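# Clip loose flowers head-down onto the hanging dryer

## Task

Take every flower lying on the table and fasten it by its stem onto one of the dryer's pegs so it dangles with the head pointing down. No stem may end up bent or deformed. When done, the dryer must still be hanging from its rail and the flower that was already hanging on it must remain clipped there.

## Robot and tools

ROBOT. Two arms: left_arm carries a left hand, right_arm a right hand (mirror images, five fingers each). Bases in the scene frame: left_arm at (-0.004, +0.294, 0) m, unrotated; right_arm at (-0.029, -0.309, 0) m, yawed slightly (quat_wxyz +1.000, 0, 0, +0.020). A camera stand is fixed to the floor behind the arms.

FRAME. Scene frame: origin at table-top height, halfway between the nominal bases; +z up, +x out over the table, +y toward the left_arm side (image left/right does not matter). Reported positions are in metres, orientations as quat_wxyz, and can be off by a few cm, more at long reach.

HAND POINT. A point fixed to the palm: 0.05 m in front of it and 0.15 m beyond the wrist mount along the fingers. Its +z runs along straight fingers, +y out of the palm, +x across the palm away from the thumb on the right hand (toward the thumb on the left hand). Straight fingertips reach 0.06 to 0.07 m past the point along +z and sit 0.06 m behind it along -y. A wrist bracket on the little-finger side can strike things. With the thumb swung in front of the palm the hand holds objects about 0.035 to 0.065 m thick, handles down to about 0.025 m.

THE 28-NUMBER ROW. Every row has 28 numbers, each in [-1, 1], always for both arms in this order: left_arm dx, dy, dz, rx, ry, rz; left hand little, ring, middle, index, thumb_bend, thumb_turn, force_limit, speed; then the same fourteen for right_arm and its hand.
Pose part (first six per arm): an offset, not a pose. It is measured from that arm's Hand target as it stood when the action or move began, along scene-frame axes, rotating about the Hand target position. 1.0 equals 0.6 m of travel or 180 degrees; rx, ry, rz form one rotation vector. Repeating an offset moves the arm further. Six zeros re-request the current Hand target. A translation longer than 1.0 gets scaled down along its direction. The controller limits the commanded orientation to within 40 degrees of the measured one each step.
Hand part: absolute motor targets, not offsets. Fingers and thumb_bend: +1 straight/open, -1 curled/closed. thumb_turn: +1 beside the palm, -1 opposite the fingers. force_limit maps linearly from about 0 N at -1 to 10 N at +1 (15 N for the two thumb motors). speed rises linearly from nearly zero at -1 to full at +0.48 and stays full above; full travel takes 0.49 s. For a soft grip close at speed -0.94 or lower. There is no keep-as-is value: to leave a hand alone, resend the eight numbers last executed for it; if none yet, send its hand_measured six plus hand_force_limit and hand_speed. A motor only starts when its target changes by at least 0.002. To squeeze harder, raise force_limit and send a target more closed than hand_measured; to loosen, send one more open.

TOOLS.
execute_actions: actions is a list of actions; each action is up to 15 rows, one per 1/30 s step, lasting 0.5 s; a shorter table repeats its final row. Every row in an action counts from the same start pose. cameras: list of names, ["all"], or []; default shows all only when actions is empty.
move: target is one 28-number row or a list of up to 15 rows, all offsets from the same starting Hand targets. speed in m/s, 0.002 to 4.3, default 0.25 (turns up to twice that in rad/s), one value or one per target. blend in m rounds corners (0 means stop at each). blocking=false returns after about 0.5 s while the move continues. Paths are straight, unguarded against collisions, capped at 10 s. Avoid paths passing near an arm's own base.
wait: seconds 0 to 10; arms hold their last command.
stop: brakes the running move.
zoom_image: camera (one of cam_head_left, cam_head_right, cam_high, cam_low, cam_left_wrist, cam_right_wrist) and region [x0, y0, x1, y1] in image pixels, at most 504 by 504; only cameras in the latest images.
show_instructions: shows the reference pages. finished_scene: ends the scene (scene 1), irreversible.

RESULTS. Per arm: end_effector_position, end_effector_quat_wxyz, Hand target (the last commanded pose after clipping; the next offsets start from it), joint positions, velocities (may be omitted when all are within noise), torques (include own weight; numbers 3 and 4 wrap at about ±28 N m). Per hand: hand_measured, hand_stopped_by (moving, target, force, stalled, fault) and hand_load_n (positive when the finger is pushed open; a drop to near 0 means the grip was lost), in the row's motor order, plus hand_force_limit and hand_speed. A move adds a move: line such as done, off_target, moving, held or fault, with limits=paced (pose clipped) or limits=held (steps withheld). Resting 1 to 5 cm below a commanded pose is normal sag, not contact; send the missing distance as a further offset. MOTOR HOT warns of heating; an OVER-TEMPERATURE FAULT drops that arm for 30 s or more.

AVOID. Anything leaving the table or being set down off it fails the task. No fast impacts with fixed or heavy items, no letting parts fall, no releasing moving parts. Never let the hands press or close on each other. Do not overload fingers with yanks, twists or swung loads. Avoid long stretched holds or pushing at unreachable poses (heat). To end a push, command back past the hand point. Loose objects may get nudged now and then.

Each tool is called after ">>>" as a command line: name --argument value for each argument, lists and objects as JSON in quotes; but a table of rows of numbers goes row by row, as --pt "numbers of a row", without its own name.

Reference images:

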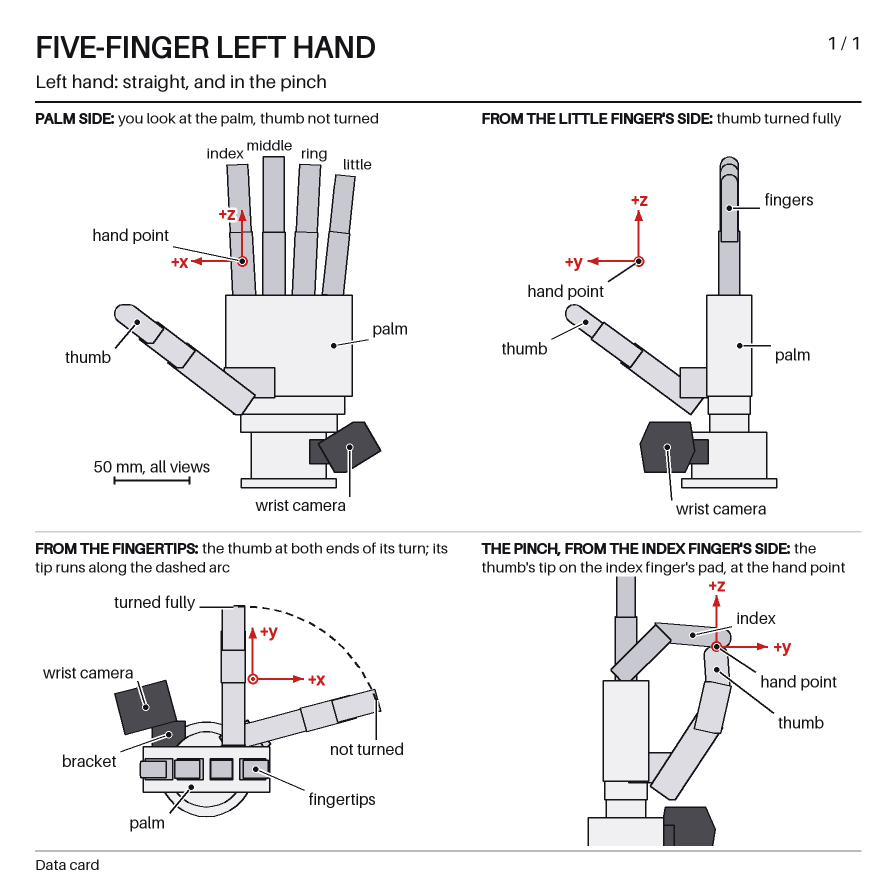

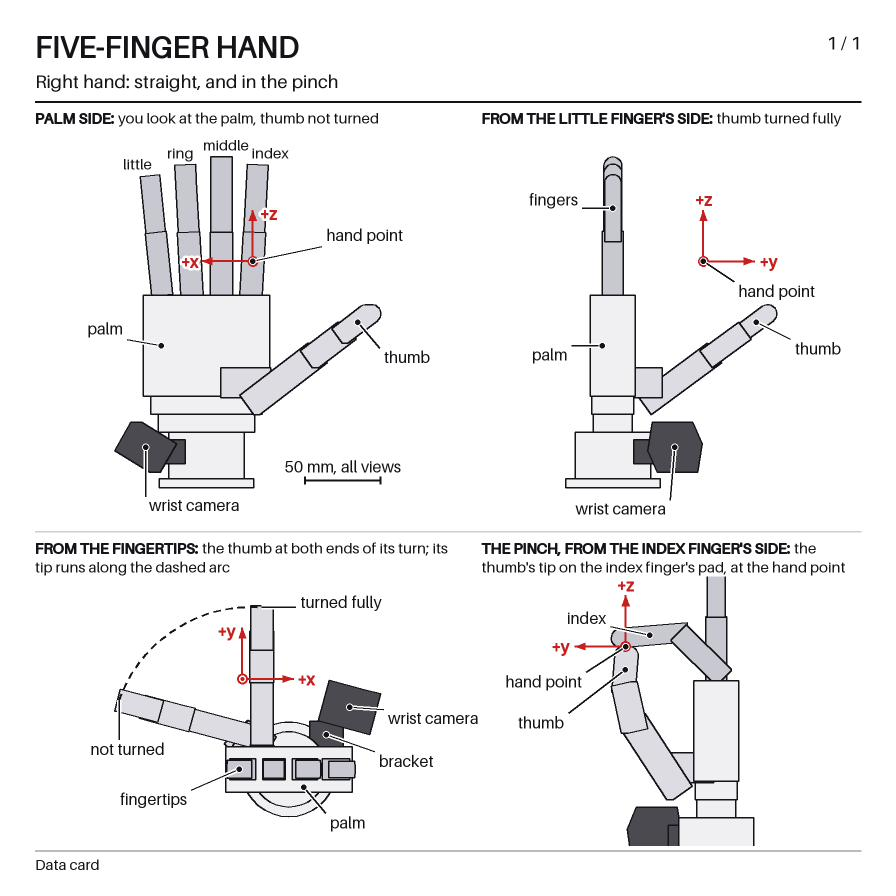

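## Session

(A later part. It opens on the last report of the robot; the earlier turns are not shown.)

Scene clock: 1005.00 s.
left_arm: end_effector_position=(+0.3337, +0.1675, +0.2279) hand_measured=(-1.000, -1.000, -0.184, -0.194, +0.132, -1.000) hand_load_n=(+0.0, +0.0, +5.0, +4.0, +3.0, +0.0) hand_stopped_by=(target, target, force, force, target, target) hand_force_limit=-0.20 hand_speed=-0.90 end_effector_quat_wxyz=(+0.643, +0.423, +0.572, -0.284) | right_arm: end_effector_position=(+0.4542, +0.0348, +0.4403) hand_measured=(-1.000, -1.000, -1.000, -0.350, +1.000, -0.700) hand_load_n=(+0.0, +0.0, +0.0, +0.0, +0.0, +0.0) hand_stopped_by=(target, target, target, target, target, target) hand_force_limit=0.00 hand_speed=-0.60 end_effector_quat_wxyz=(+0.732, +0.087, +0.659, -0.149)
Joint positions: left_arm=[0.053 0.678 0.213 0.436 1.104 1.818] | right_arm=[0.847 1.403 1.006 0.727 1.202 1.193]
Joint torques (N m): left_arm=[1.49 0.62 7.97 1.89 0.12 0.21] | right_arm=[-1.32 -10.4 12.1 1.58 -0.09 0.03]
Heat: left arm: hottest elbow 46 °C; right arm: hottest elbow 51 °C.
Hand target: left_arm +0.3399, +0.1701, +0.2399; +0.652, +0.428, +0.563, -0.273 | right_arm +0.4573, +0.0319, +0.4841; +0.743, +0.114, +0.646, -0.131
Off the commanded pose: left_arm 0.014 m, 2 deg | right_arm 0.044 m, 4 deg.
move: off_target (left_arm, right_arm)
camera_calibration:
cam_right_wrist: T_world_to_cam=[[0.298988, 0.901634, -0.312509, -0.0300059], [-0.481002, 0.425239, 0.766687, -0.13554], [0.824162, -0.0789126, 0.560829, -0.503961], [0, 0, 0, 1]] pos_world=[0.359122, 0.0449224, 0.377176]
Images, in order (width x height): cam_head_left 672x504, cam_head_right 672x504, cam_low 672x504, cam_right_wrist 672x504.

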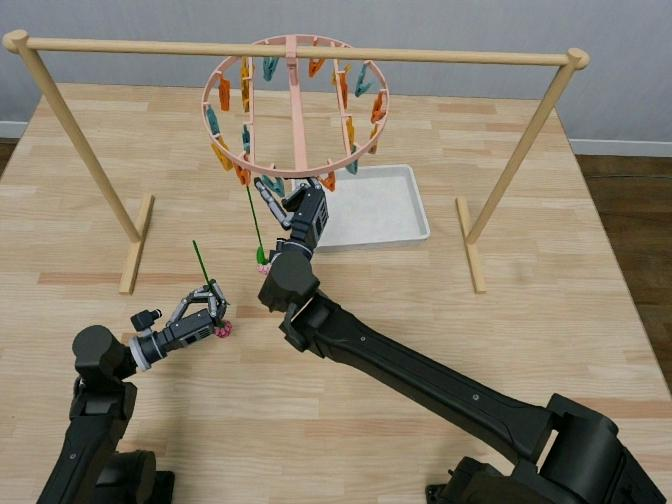

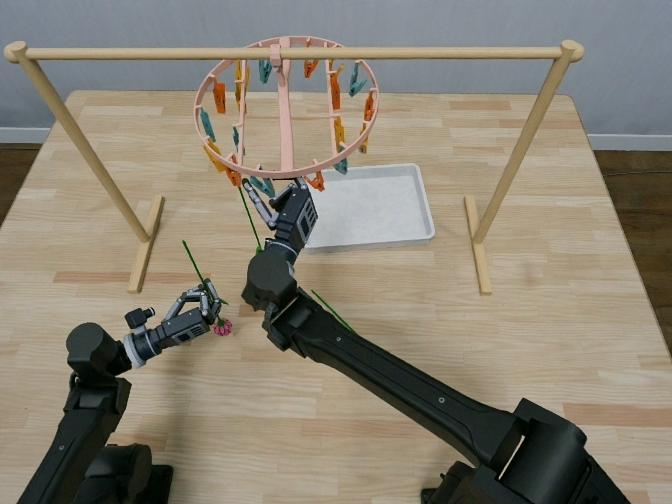

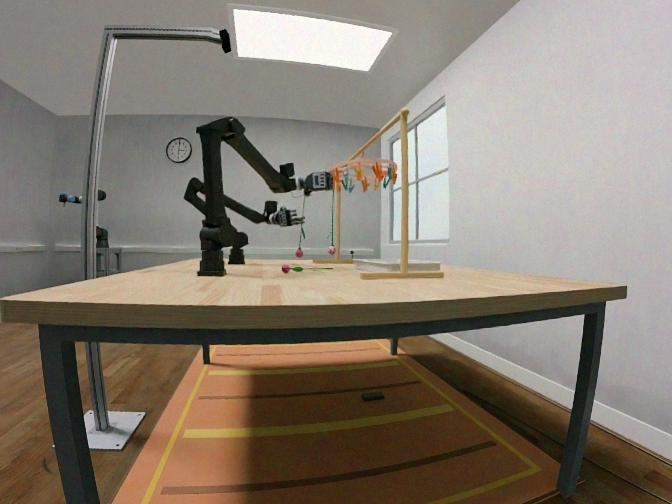

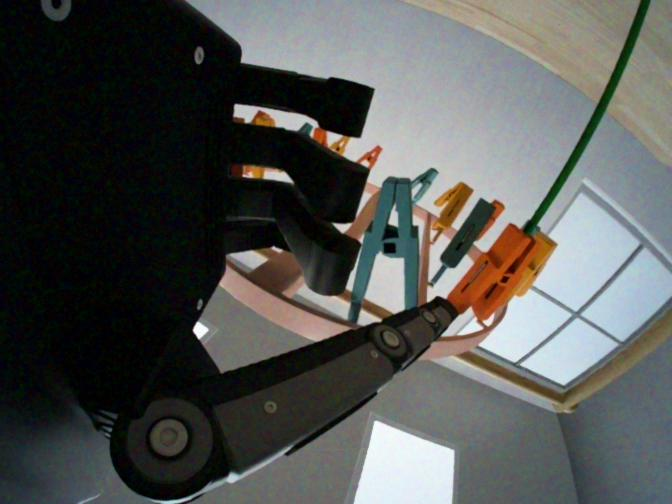

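>>> move --target '[0,0,0,0,0,0,-1,-1,-0.5,-0.5,0.13,-1,-0.2,-0.9,0,0,0,0,0,0,-1,-1,-1,-0.35,0.5,-0.7,-0.3,-0.9]' --cameras '["cam_head_left","cam_head_right","cam_right_wrist","cam_low"]' --speed 0.05

>>> zoom_image --camera "cam_head_left" --region '[230, 140, 330, 240]'

>>> zoom_image --camera "cam_right_wrist" --region '[280, 140, 480, 340]'

Scene clock: 1012.17 s.
left_arm: end_effector_position=(+0.3337, +0.1675, +0.2279) hand_measured=(-1.000, -1.000, -0.184, -0.194, +0.132, -1.000) hand_load_n=(+0.0, +0.0, +4.5, +4.0, +3.0, +0.0) hand_stopped_by=(target, target, force, force, target, target) hand_force_limit=-0.20 hand_speed=-0.90 end_effector_quat_wxyz=(+0.643, +0.423, +0.572, -0.284) | right_arm: end_effector_position=(+0.4542, +0.0348, +0.4403) hand_measured=(-1.000, -1.000, -1.000, -0.350, +0.874, -0.700) hand_load_n=(+0.0, +0.0, +0.0, +3.5, +5.0, +0.5) hand_stopped_by=(target, target, target, target, force, target) hand_force_limit=-0.30 hand_speed=-0.90 end_effector_quat_wxyz=(+0.732, +0.087, +0.659, -0.149)
Joint positions: left_arm=[0.053 0.678 0.213 0.436 1.104 1.818] | right_arm=[0.847 1.403 1.006 0.727 1.202 1.193]
Joint torques (N m): left_arm=[1.49 0.67 7.97 1.89 0.11 0.21] | right_arm=[-1.73 -10.23 12.04 1.78 -0.14 0.01]
Heat: left arm: hottest elbow 46 °C; right arm: hottest elbow 51 °C.
Hand target: left_arm +0.3399, +0.1701, +0.2399; +0.652, +0.428, +0.563, -0.273 | right_arm +0.4573, +0.0319, +0.4842; +0.743, +0.114, +0.646, -0.131
Off the commanded pose: left_arm 0.014 m, 2 deg | right_arm 0.044 m, 4 deg.
move: off_target (left_arm, right_arm)
camera_calibration:
cam_right_wrist: T_world_to_cam=[[0.298988, 0.901634, -0.312509, -0.0300059], [-0.481002, 0.425239, 0.766687, -0.13554], [0.824162, -0.0789126, 0.560829, -0.503961], [0, 0, 0, 1]] pos_world=[0.359122, 0.0449224, 0.377176]
Images, in order (width x height): cam_head_left 672x504, cam_head_right 672x504, cam_low 672x504, cam_right_wrist 672x504.

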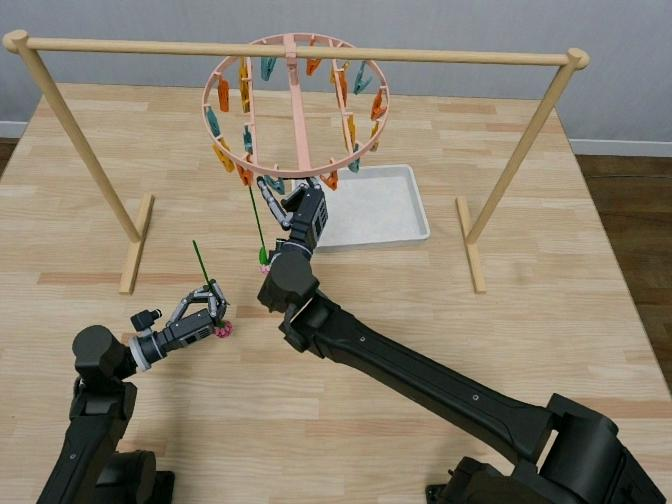

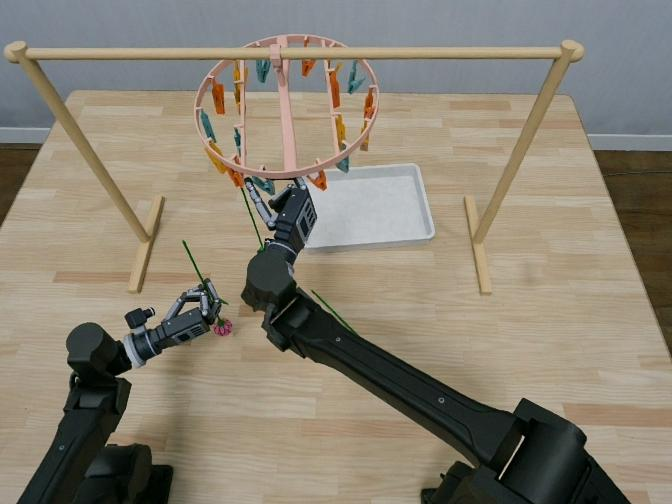

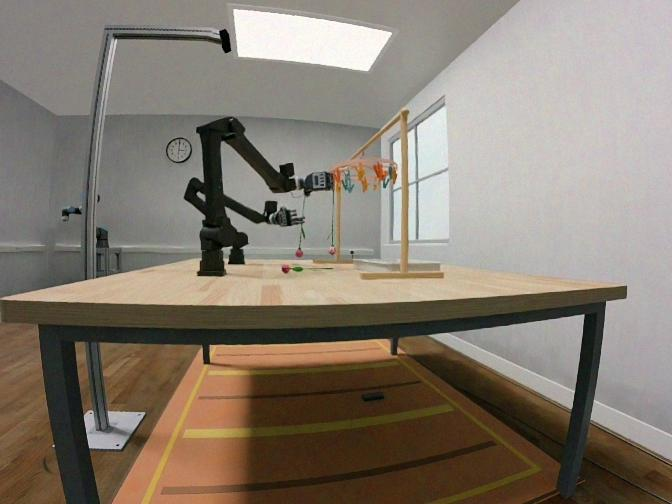

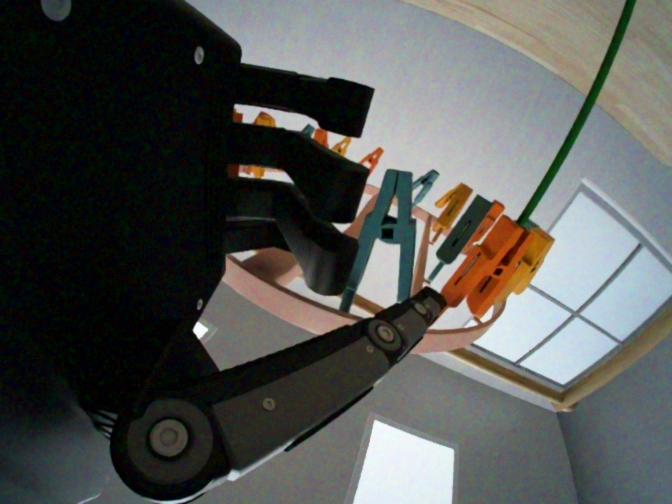

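Scaled by 5.040 from the camera's 672x504 image, which has a finer 960x720 frame.

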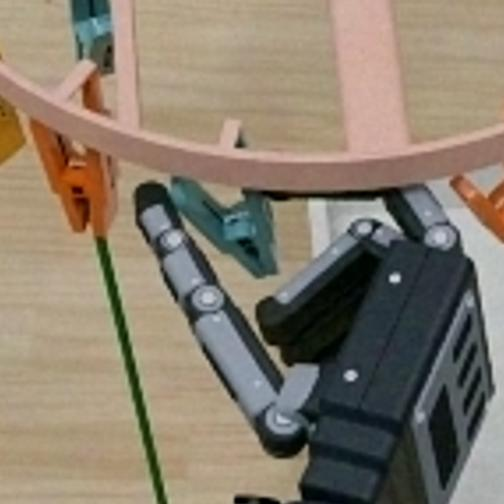

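Scaled by 2.520 from the camera's 672x504 image, which has a finer 960x720 frame.

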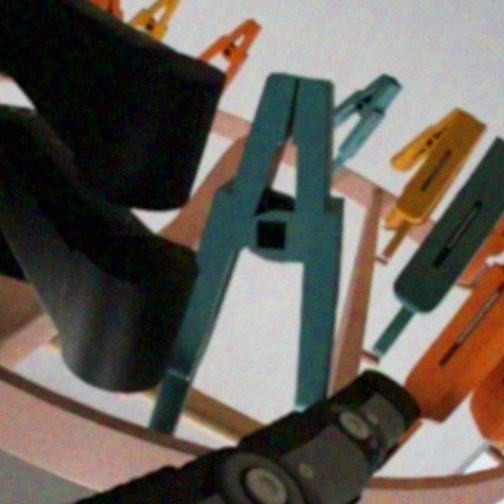

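>>> move --target '[0,0,0,0,0,0,-1,-1,-0.5,-0.5,0.13,-1,-0.2,-0.9,0,0,0,0,0,0,-1,-1,-1,-0.35,0.4,-0.7,0.1,-0.9]' --cameras '["cam_head_left","cam_head_right","cam_low","cam_right_wrist","cam_left_wrist","cam_high"]'

Scene clock: 1050.60 s.
left_arm: end_effector_position=(+0.3337, +0.1675, +0.2279) hand_measured=(-1.000, -1.000, -0.184, -0.194, +0.132, -1.000) hand_load_n=(+0.0, +0.0, +5.0, +4.0, +3.0, -0.5) hand_stopped_by=(target, target, force, force, target, target) hand_force_limit=-0.20 hand_speed=-0.90 end_effector_quat_wxyz=(+0.643, +0.423, +0.572, -0.284) | right_arm: end_effector_position=(+0.4542, +0.0347, +0.4403) hand_measured=(-1.000, -1.000, -1.000, -0.350, +0.828, -0.700) hand_load_n=(+0.0, -0.5, +0.0, +6.0, +8.0, +1.5) hand_stopped_by=(target, target, target, target, force, target) hand_force_limit=0.10 hand_speed=-0.90 end_effector_quat_wxyz=(+0.732, +0.087, +0.659, -0.149)
Joint positions: left_arm=[0.053 0.678 0.213 0.436 1.104 1.818] | right_arm=[0.847 1.403 1.006 0.727 1.202 1.193]
Joint torques (N m): left_arm=[1.55 0.62 7.97 1.89 0.11 0.21] | right_arm=[-1.03 -10.4 12.04 1.51 -0.12 0.08]
Heat: left arm: hottest elbow 46 °C; right arm: hottest elbow 52 °C.
Hand target: left_arm +0.3399, +0.1701, +0.2399; +0.652, +0.428, +0.563, -0.273 | right_arm +0.4573, +0.0318, +0.4842; +0.743, +0.114, +0.646, -0.131
Off the commanded pose: left_arm 0.014 m, 2 deg | right_arm 0.044 m, 4 deg.
move: off_target (left_arm, right_arm)
camera_calibration:
cam_left_wrist: T_world_to_cam=[[-0.749141, -0.460587, -0.476075, 0.437689], [0.0460989, 0.680708, -0.731103, 0.0335742], [0.660804, -0.569646, -0.488714, 0.106135], [0, 0, 0, 1]] pos_world=[0.256208, 0.239199, 0.284789]
cam_right_wrist: T_world_to_cam=[[0.299257, 0.901552, -0.312489, -0.0300162], [-0.480788, 0.425358, 0.766755, -0.135606], [0.824189, -0.0792157, 0.560747, -0.503934], [0, 0, 0, 1]] pos_world=[0.359122, 0.0448227, 0.377176]

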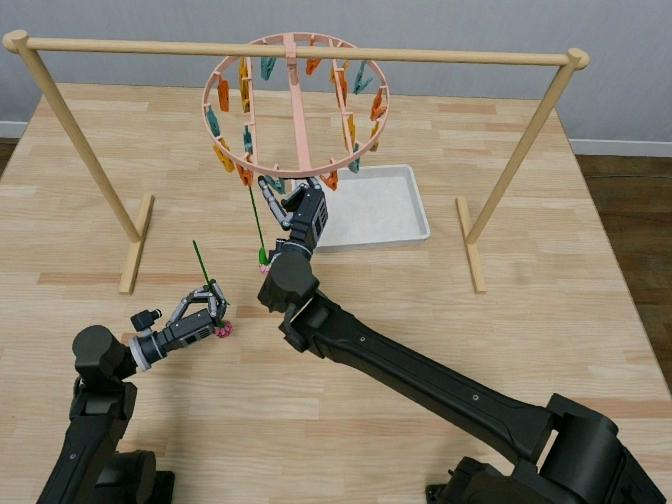

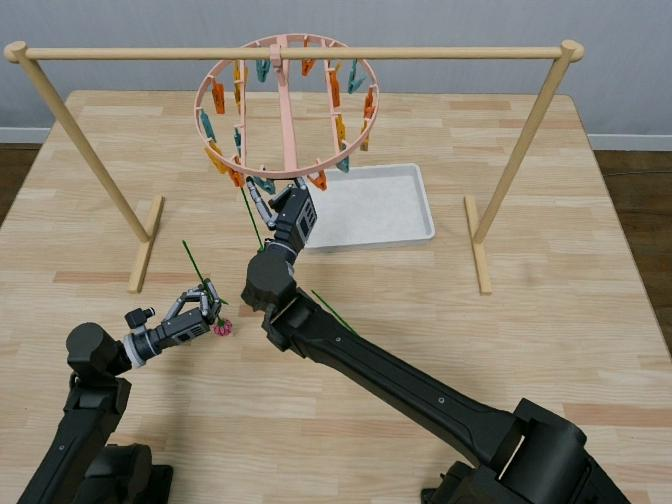

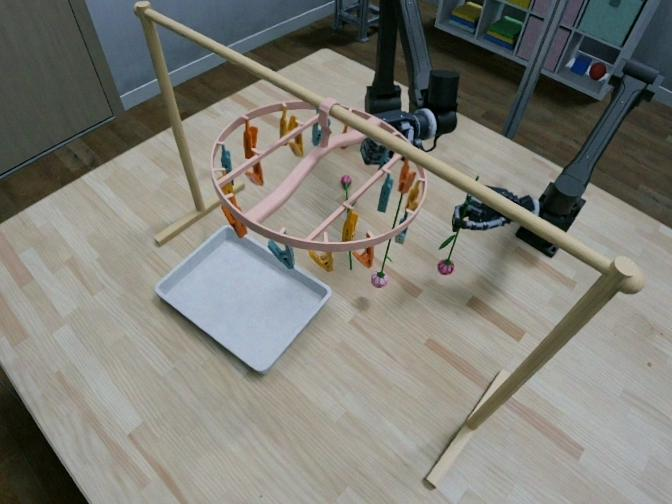

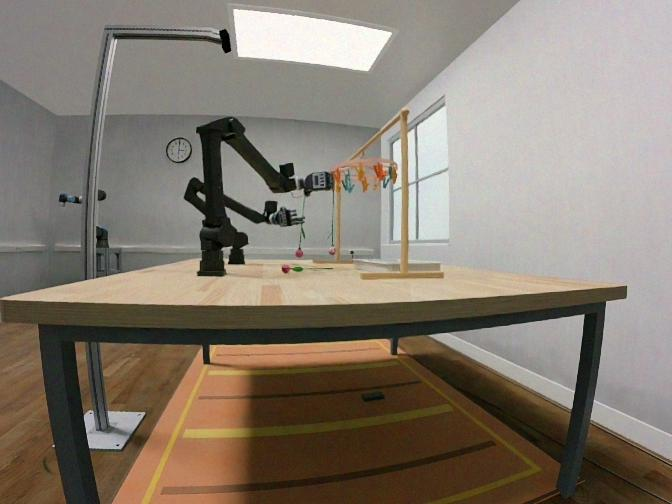

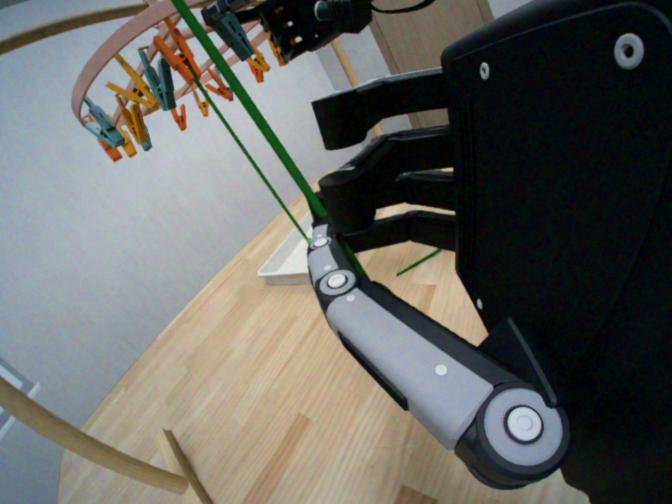

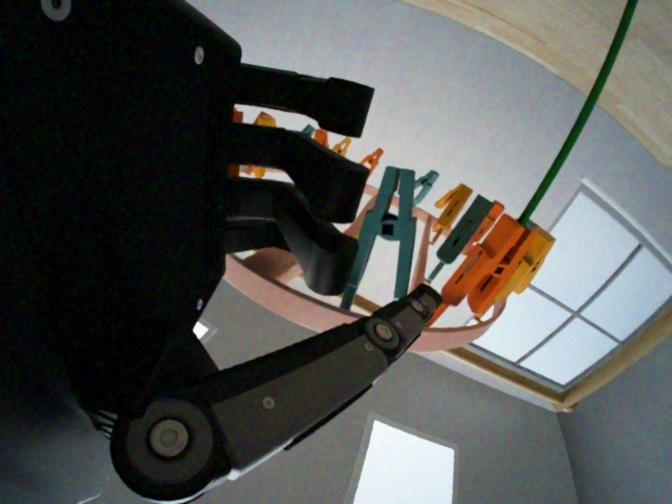

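>>> zoom_image --camera "cam_right_wrist" --region '[280, 140, 480, 340]'

>>> zoom_image --camera "cam_low" --region '[280, 150, 380, 225]'

Scaled by 2.520 from the camera's 672x504 image, which has a finer 960x720 frame.

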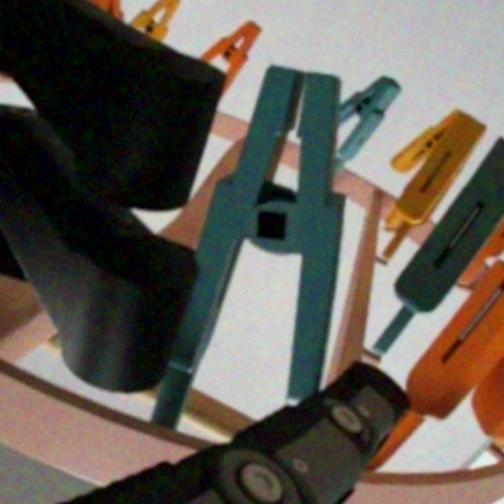

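Scaled by 5.040 from the camera's 672x504 image, which has a finer 960x720 frame.

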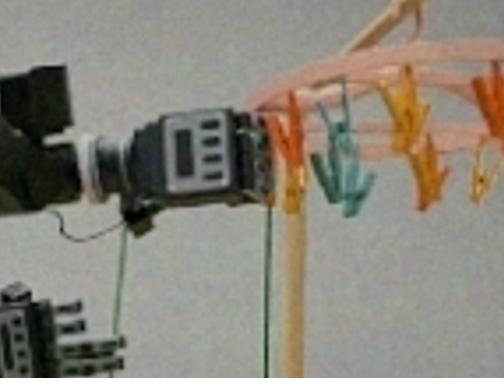

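>>> move --target '[0,0,0,0,0,0,-1,-1,-0.5,-0.5,0.13,-1,-0.2,-0.9,0,0,0,0,0,0,-1,-1,-1,-0.35,0.3,-0.7,0.4,-0.9]' --cameras '["cam_head_left","cam_head_right","cam_low","cam_right_wrist"]'

>>> zoom_image --camera "cam_right_wrist" --region '[280, 140, 480, 340]'

Scene clock: 1058.57 s.
left_arm: end_effector_position=(+0.3337, +0.1675, +0.2279) hand_measured=(-1.000, -1.000, -0.184, -0.194, +0.132, -1.000) hand_load_n=(+0.0, +0.0, +5.0, +4.0, +3.0, -0.5) hand_stopped_by=(target, target, force, force, target, target) hand_force_limit=-0.20 hand_speed=-0.90 end_effector_quat_wxyz=(+0.643, +0.423, +0.572, -0.284) | right_arm: end_effector_position=(+0.4542, +0.0346, +0.4402) hand_measured=(-1.000, -1.000, -1.000, -0.350, +0.768, -0.700) hand_load_n=(+0.0, +0.0, +0.0, +7.0, +10.5, +2.0) hand_stopped_by=(target, target, target, target, force, target) hand_force_limit=0.40 hand_speed=-0.90 end_effector_quat_wxyz=(+0.732, +0.088, +0.659, -0.149)
Joint positions: left_arm=[0.053 0.678 0.213 0.436 1.104 1.818] | right_arm=[0.847 1.403 1.006 0.727 1.203 1.193]
Joint torques (N m): left_arm=[1.49 0.62 7.98 1.88 0.11 0.21] | right_arm=[-1.2 -10.11 11.88 1.54 -0.15 0.02]
Heat: left arm: hottest elbow 46 °C; right arm: hottest elbow 52 °C.
Hand target: left_arm +0.3399, +0.1701, +0.2399; +0.652, +0.428, +0.563, -0.273 | right_arm +0.4573, +0.0318, +0.4842; +0.743, +0.114, +0.646, -0.131
Off the commanded pose: left_arm 0.014 m, 2 deg | right_arm 0.044 m, 4 deg.
move: off_target (left_arm, right_arm)
camera_calibration:
cam_right_wrist: T_world_to_cam=[[0.299643, 0.901424, -0.312488, -0.0301813], [-0.480511, 0.425554, 0.76682, -0.135662], [0.82421, -0.0796184, 0.560659, -0.503835], [0, 0, 0, 1]] pos_world=[0.359122, 0.0448231, 0.377076]
Images, in order (width x height): cam_head_left 672x504, cam_head_right 672x504, cam_low 672x504, cam_right_wrist 672x504.

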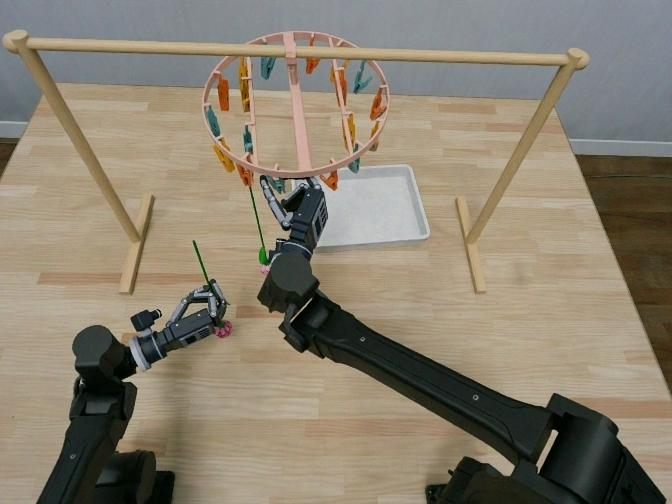

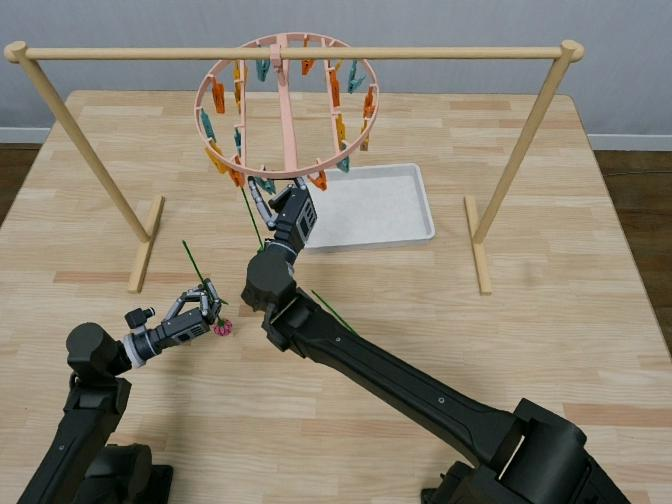

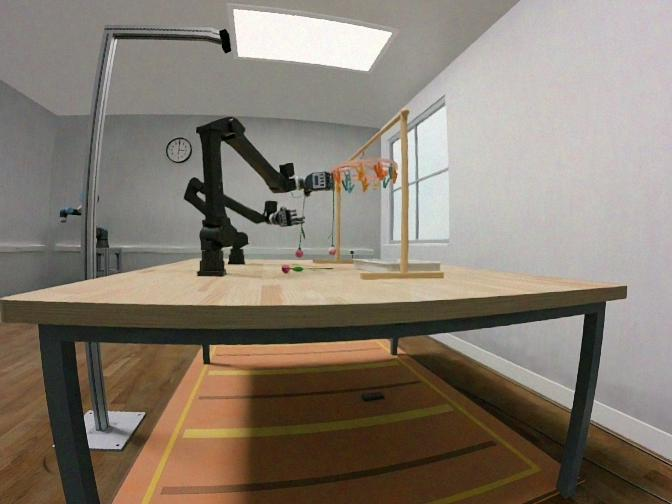

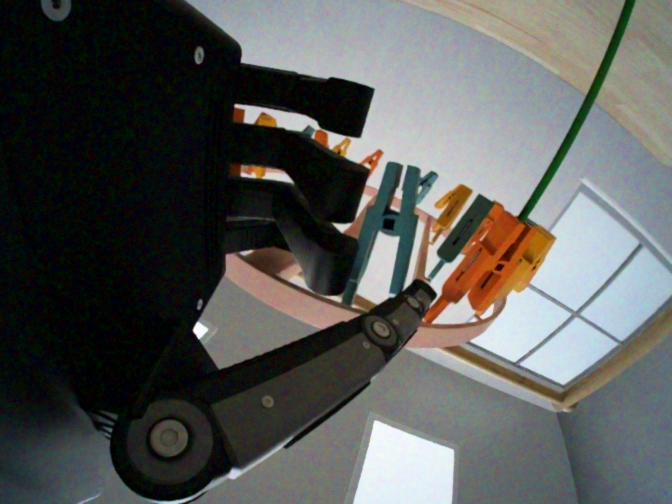

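Scaled by 2.520 from the camera's 672x504 image, which has a finer 960x720 frame.

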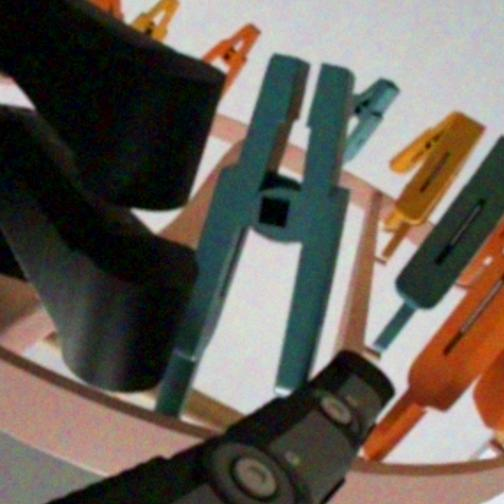

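>>> move --target '[0,0,0,0,0,0,-1,-1,-0.5,-0.5,0.13,-1,-0.2,-0.9,0,0,0,0,0,0,-1,-1,-1,-0.35,0.25,-0.7,0.65,-0.9]' --cameras '["cam_head_left","cam_head_right","cam_right_wrist"]'

>>> zoom_image --camera "cam_right_wrist" --region '[280, 140, 480, 340]'

Scene clock: 1069.57 s.
left_arm: end_effector_position=(+0.3337, +0.1675, +0.2279) hand_measured=(-1.000, -1.000, -0.184, -0.194, +0.132, -1.000) hand_load_n=(+0.0, +0.0, +5.0, +4.0, +3.5, +0.0) hand_stopped_by=(target, target, force, force, target, target) hand_force_limit=-0.20 hand_speed=-0.90 end_effector_quat_wxyz=(+0.643, +0.423, +0.572, -0.284) | right_arm: end_effector_position=(+0.4542, +0.0346, +0.4402) hand_measured=(-1.000, -1.000, -1.000, -0.348, +0.728, -0.700) hand_load_n=(+0.0, +0.0, +0.0, +8.5, +12.5, +2.5) hand_stopped_by=(target, target, target, target, force, target) hand_force_limit=0.65 hand_speed=-0.90 end_effector_quat_wxyz=(+0.732, +0.088, +0.659, -0.149)
Joint positions: left_arm=[0.053 0.678 0.213 0.436 1.104 1.818] | right_arm=[0.847 1.403 1.006 0.727 1.203 1.193]
Joint torques (N m): left_arm=[1.55 0.62 7.97 1.87 0.11 0.21] | right_arm=[-1.26 -9.7 11.96 1.52 -0.1 0.01]
Heat: left arm: hottest elbow 46 °C; right arm: hottest elbow 52 °C.
Hand target: left_arm +0.3399, +0.1701, +0.2399; +0.652, +0.428, +0.563, -0.273 | right_arm +0.4573, +0.0318, +0.4842; +0.743, +0.114, +0.646, -0.131
Off the commanded pose: left_arm 0.014 m, 2 deg | right_arm 0.044 m, 4 deg.
move: off_target (left_arm, right_arm)
camera_calibration:
cam_right_wrist: T_world_to_cam=[[0.299643, 0.901424, -0.312488, -0.0301813], [-0.480511, 0.425554, 0.76682, -0.135662], [0.82421, -0.0796184, 0.560659, -0.503835], [0, 0, 0, 1]] pos_world=[0.359122, 0.0448231, 0.377076]
Images, in order (width x height): cam_head_left 672x504, cam_head_right 672x504, cam_right_wrist 672x504.

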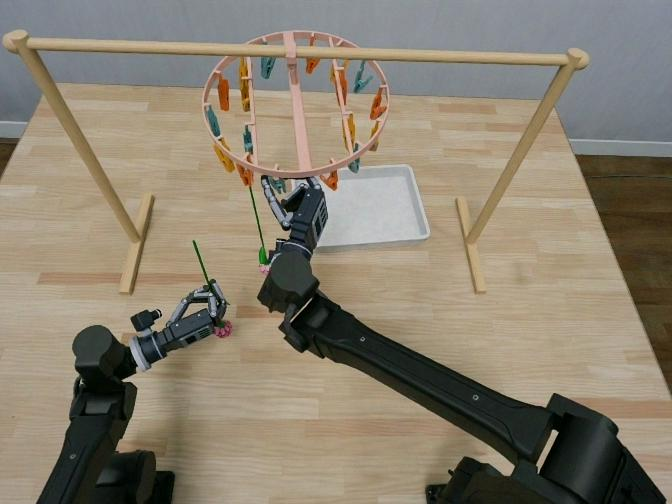

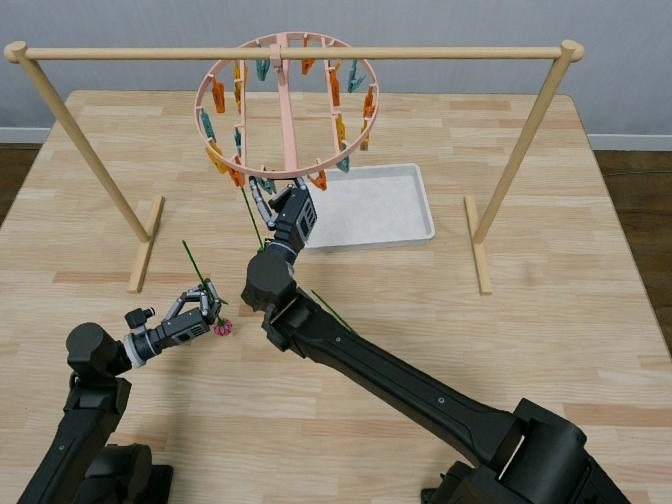

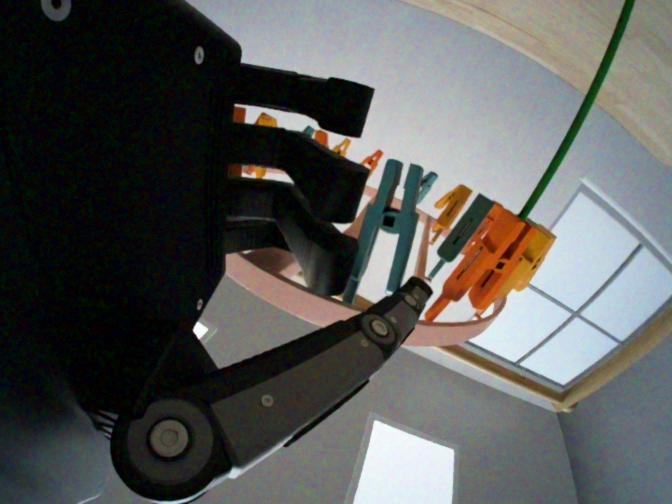

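Scaled by 2.520 from the camera's 672x504 image, which has a finer 960x720 frame.

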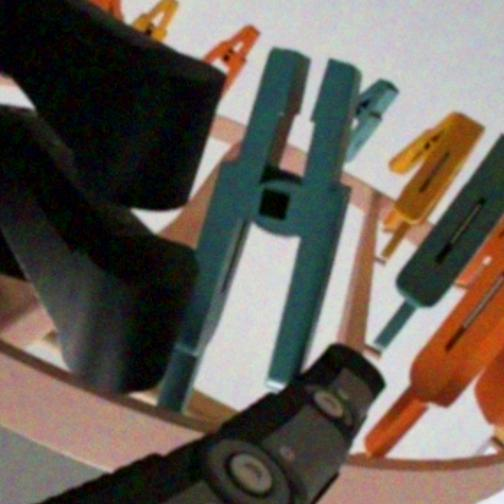

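>>> zoom_image --camera "cam_head_left" --region '[180, 150, 320, 255]'

>>> zoom_image --camera "cam_head_right" --region '[170, 150, 310, 255]'

Scaled by 3.600 from the camera's 672x504 image, which has a finer 960x720 frame.

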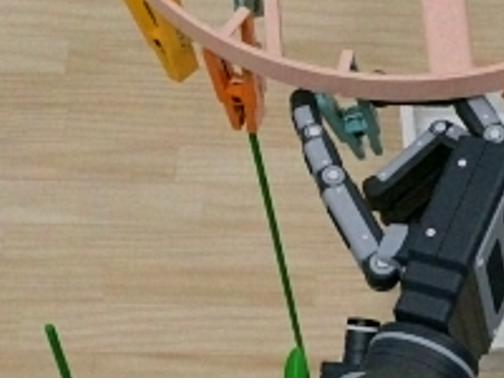

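Scaled by 3.600 from the camera's 672x504 image, which has a finer 960x720 frame.

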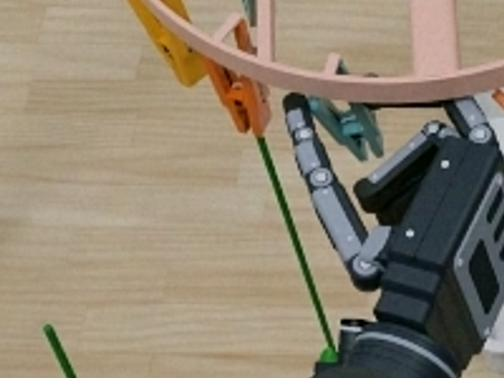

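>>> move --target '[0,0,0,0,0,0,-1,-1,-0.5,-0.5,0.13,-1,-0.2,-0.9,0,0,0,0,0,0,-1,-1,-1,-0.35,0.66,-0.7,0.95,-0.9]' --cameras '["cam_head_left","cam_head_right","cam_right_wrist"]'

>>> zoom_image --camera "cam_right_wrist" --region '[280, 140, 480, 340]'

>>> zoom_image --camera "cam_head_left" --region '[230, 150, 330, 225]'

Scene clock: 1077.03 s.
left_arm: end_effector_position=(+0.3337, +0.1675, +0.2279) hand_measured=(-1.000, -1.000, -0.184, -0.194, +0.132, -1.000) hand_load_n=(+0.0, +0.0, +5.0, +4.0, +3.0, -0.5) hand_stopped_by=(target, target, force, force, target, target) hand_force_limit=-0.20 hand_speed=-0.90 end_effector_quat_wxyz=(+0.643, +0.423, +0.572, -0.284) | right_arm: end_effector_position=(+0.4542, +0.0346, +0.4402) hand_measured=(-1.000, -1.000, -1.000, -0.348, +0.668, -0.700) hand_load_n=(+0.0, +0.0, +0.0, +9.5, +14.5, +3.5) hand_stopped_by=(target, target, target, target, stalled, target) hand_force_limit=0.95 hand_speed=-0.90 end_effector_quat_wxyz=(+0.732, +0.088, +0.659, -0.149)
Joint positions: left_arm=[0.053 0.678 0.213 0.436 1.104 1.818] | right_arm=[0.847 1.403 1.006 0.727 1.203 1.193]
Joint torques (N m): left_arm=[1.49 0.67 7.95 1.87 0.11 0.2] | right_arm=[-1.14 -10.05 12.05 1.77 -0.09 0.08]
Heat: left arm: hottest elbow 46 °C; right arm: hottest elbow 53 °C.
Hand target: left_arm +0.3399, +0.1701, +0.2399; +0.652, +0.428, +0.563, -0.273 | right_arm +0.4573, +0.0318, +0.4841; +0.743, +0.114, +0.646, -0.131
Off the commanded pose: left_arm 0.014 m, 2 deg | right_arm 0.044 m, 4 deg.
move: off_target (left_arm, right_arm)
camera_calibration:
cam_right_wrist: T_world_to_cam=[[0.299898, 0.901354, -0.312446, -0.0301958], [-0.480306, 0.425645, 0.766898, -0.135727], [0.824237, -0.0799215, 0.560576, -0.503807], [0, 0, 0, 1]] pos_world=[0.359122, 0.0447233, 0.377076]
Images, in order (width x height): cam_head_left 672x504, cam_head_right 672x504, cam_right_wrist 672x504.

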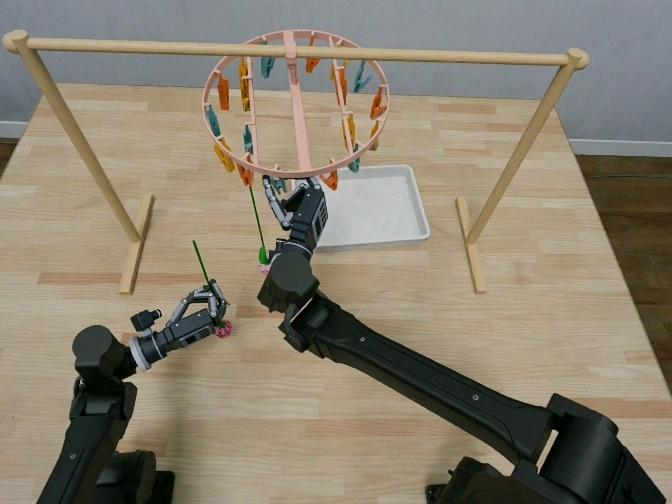

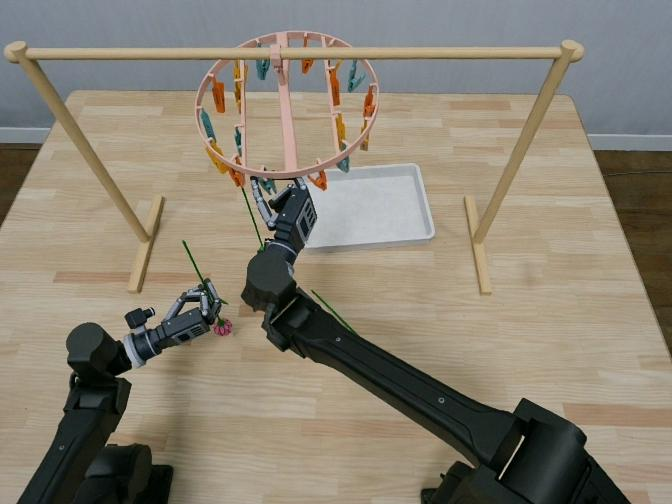

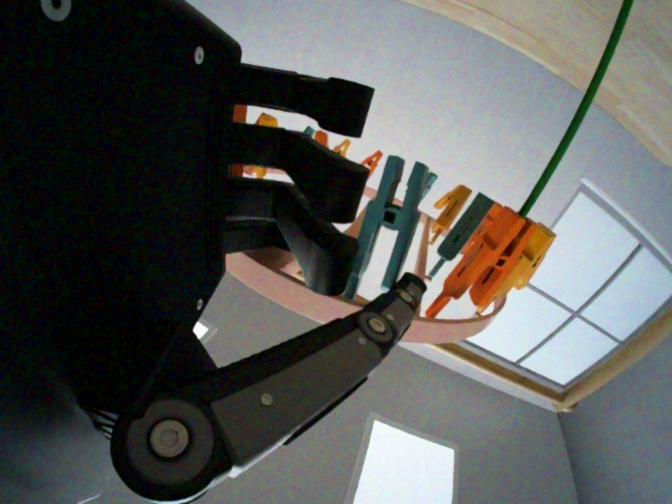

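Scaled by 2.520 from the camera's 672x504 image, which has a finer 960x720 frame.

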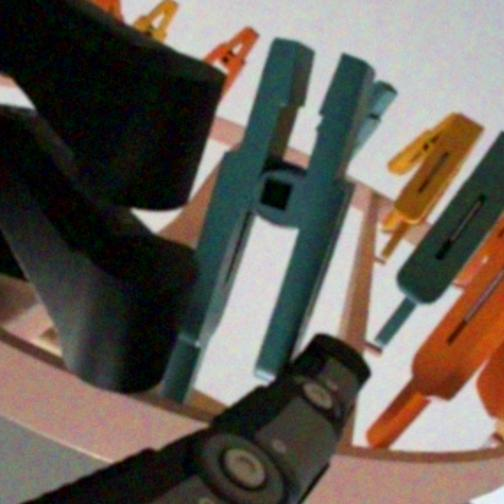

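Scaled by 5.040 from the camera's 672x504 image, which has a finer 960x720 frame.

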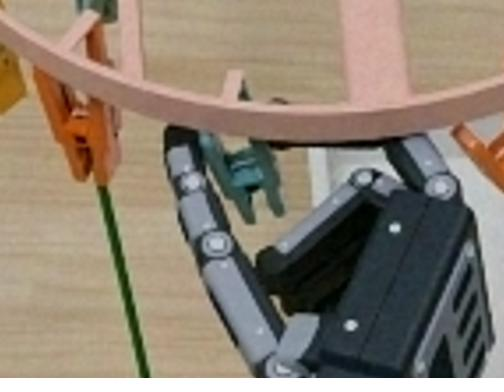

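>>> zoom_image --camera "cam_right_wrist" --region '[350, 140, 450, 240]'

Scaled by 5.040 from the camera's 672x504 image, which has a finer 960x720 frame.

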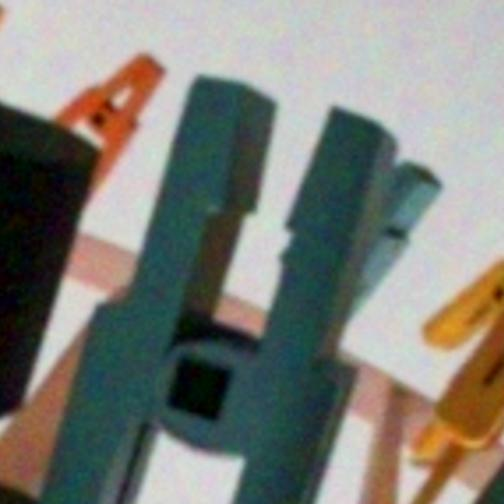

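>>> move --target '[0,0,0,0,0,0,-1,-1,-0.5,-0.5,0.13,-1,-0.2,-0.9,0,0,0,0,0,0,-1,-1,-1,-0.35,0.62,-0.7,1.0,-0.9]' --cameras '["cam_right_wrist"]'

>>> zoom_image --camera "cam_right_wrist" --region '[350, 140, 450, 240]'

Scene clock: 1097.80 s.
left_arm: end_effector_position=(+0.3337, +0.1675, +0.2279) hand_measured=(-1.000, -1.000, -0.184, -0.194, +0.132, -1.000) hand_load_n=(+0.0, +0.0, +5.0, +4.0, +3.5, -0.5) hand_stopped_by=(target, target, force, force, target, target) hand_force_limit=-0.20 hand_speed=-0.90 end_effector_quat_wxyz=(+0.643, +0.423, +0.572, -0.284) | right_arm: end_effector_position=(+0.4542, +0.0346, +0.4402) hand_measured=(-1.000, -1.000, -1.000, -0.348, +0.662, -0.700) hand_load_n=(+0.0, +0.0, +0.0, +9.5, +15.0, +4.0) hand_stopped_by=(target, target, target, target, force, target) hand_force_limit=1.00 hand_speed=-0.90 end_effector_quat_wxyz=(+0.732, +0.088, +0.659, -0.149)
Joint positions: left_arm=[0.053 0.678 0.213 0.436 1.104 1.818] | right_arm=[0.847 1.403 1.006 0.727 1.203 1.193]
Joint torques (N m): left_arm=[1.49 0.62 7.98 1.88 0.12 0.2] | right_arm=[-1.85 -10.17 11.79 1.8 -0.16 0.11]
Heat: left arm: hottest elbow 46 °C; right arm: hottest elbow 53 °C.
Hand target: left_arm +0.3399, +0.1701, +0.2399; +0.652, +0.428, +0.563, -0.273 | right_arm +0.4573, +0.0318, +0.4841; +0.743, +0.114, +0.646, -0.131
Off the commanded pose: left_arm 0.014 m, 2 deg | right_arm 0.044 m, 4 deg.
move: off_target (left_arm, right_arm)
camera_calibration:
cam_right_wrist: T_world_to_cam=[[0.299898, 0.901354, -0.312446, -0.0301958], [-0.480306, 0.425645, 0.766898, -0.135727], [0.824237, -0.0799215, 0.560576, -0.503807], [0, 0, 0, 1]] pos_world=[0.359122, 0.0447233, 0.377076]
Images, in order (width x height): cam_right_wrist 672x504.

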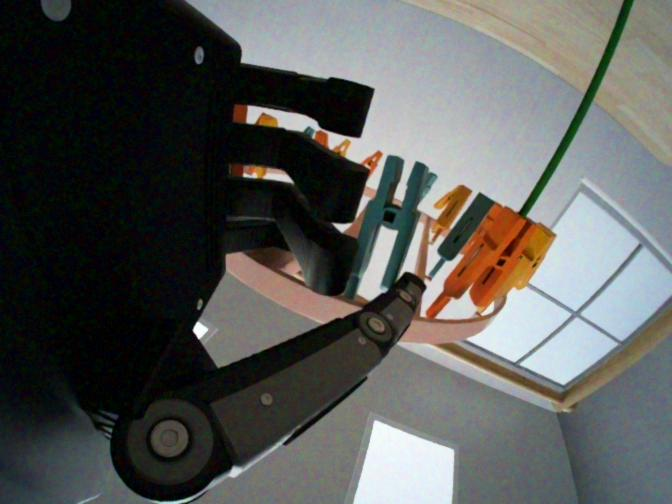

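Scaled by 5.040 from the camera's 672x504 image, which has a finer 960x720 frame.

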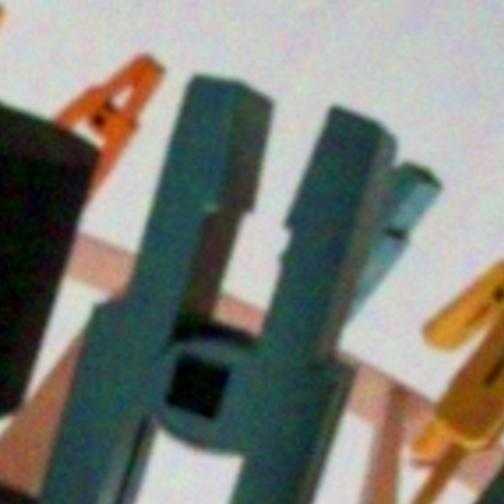

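>>> zoom_image --camera "cam_right_wrist" --region '[300, 100, 480, 300]'

Scaled by 2.520 from the camera's 672x504 image, which has a finer 960x720 frame.

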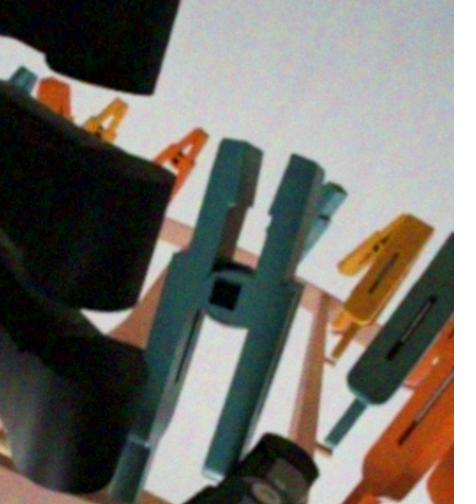

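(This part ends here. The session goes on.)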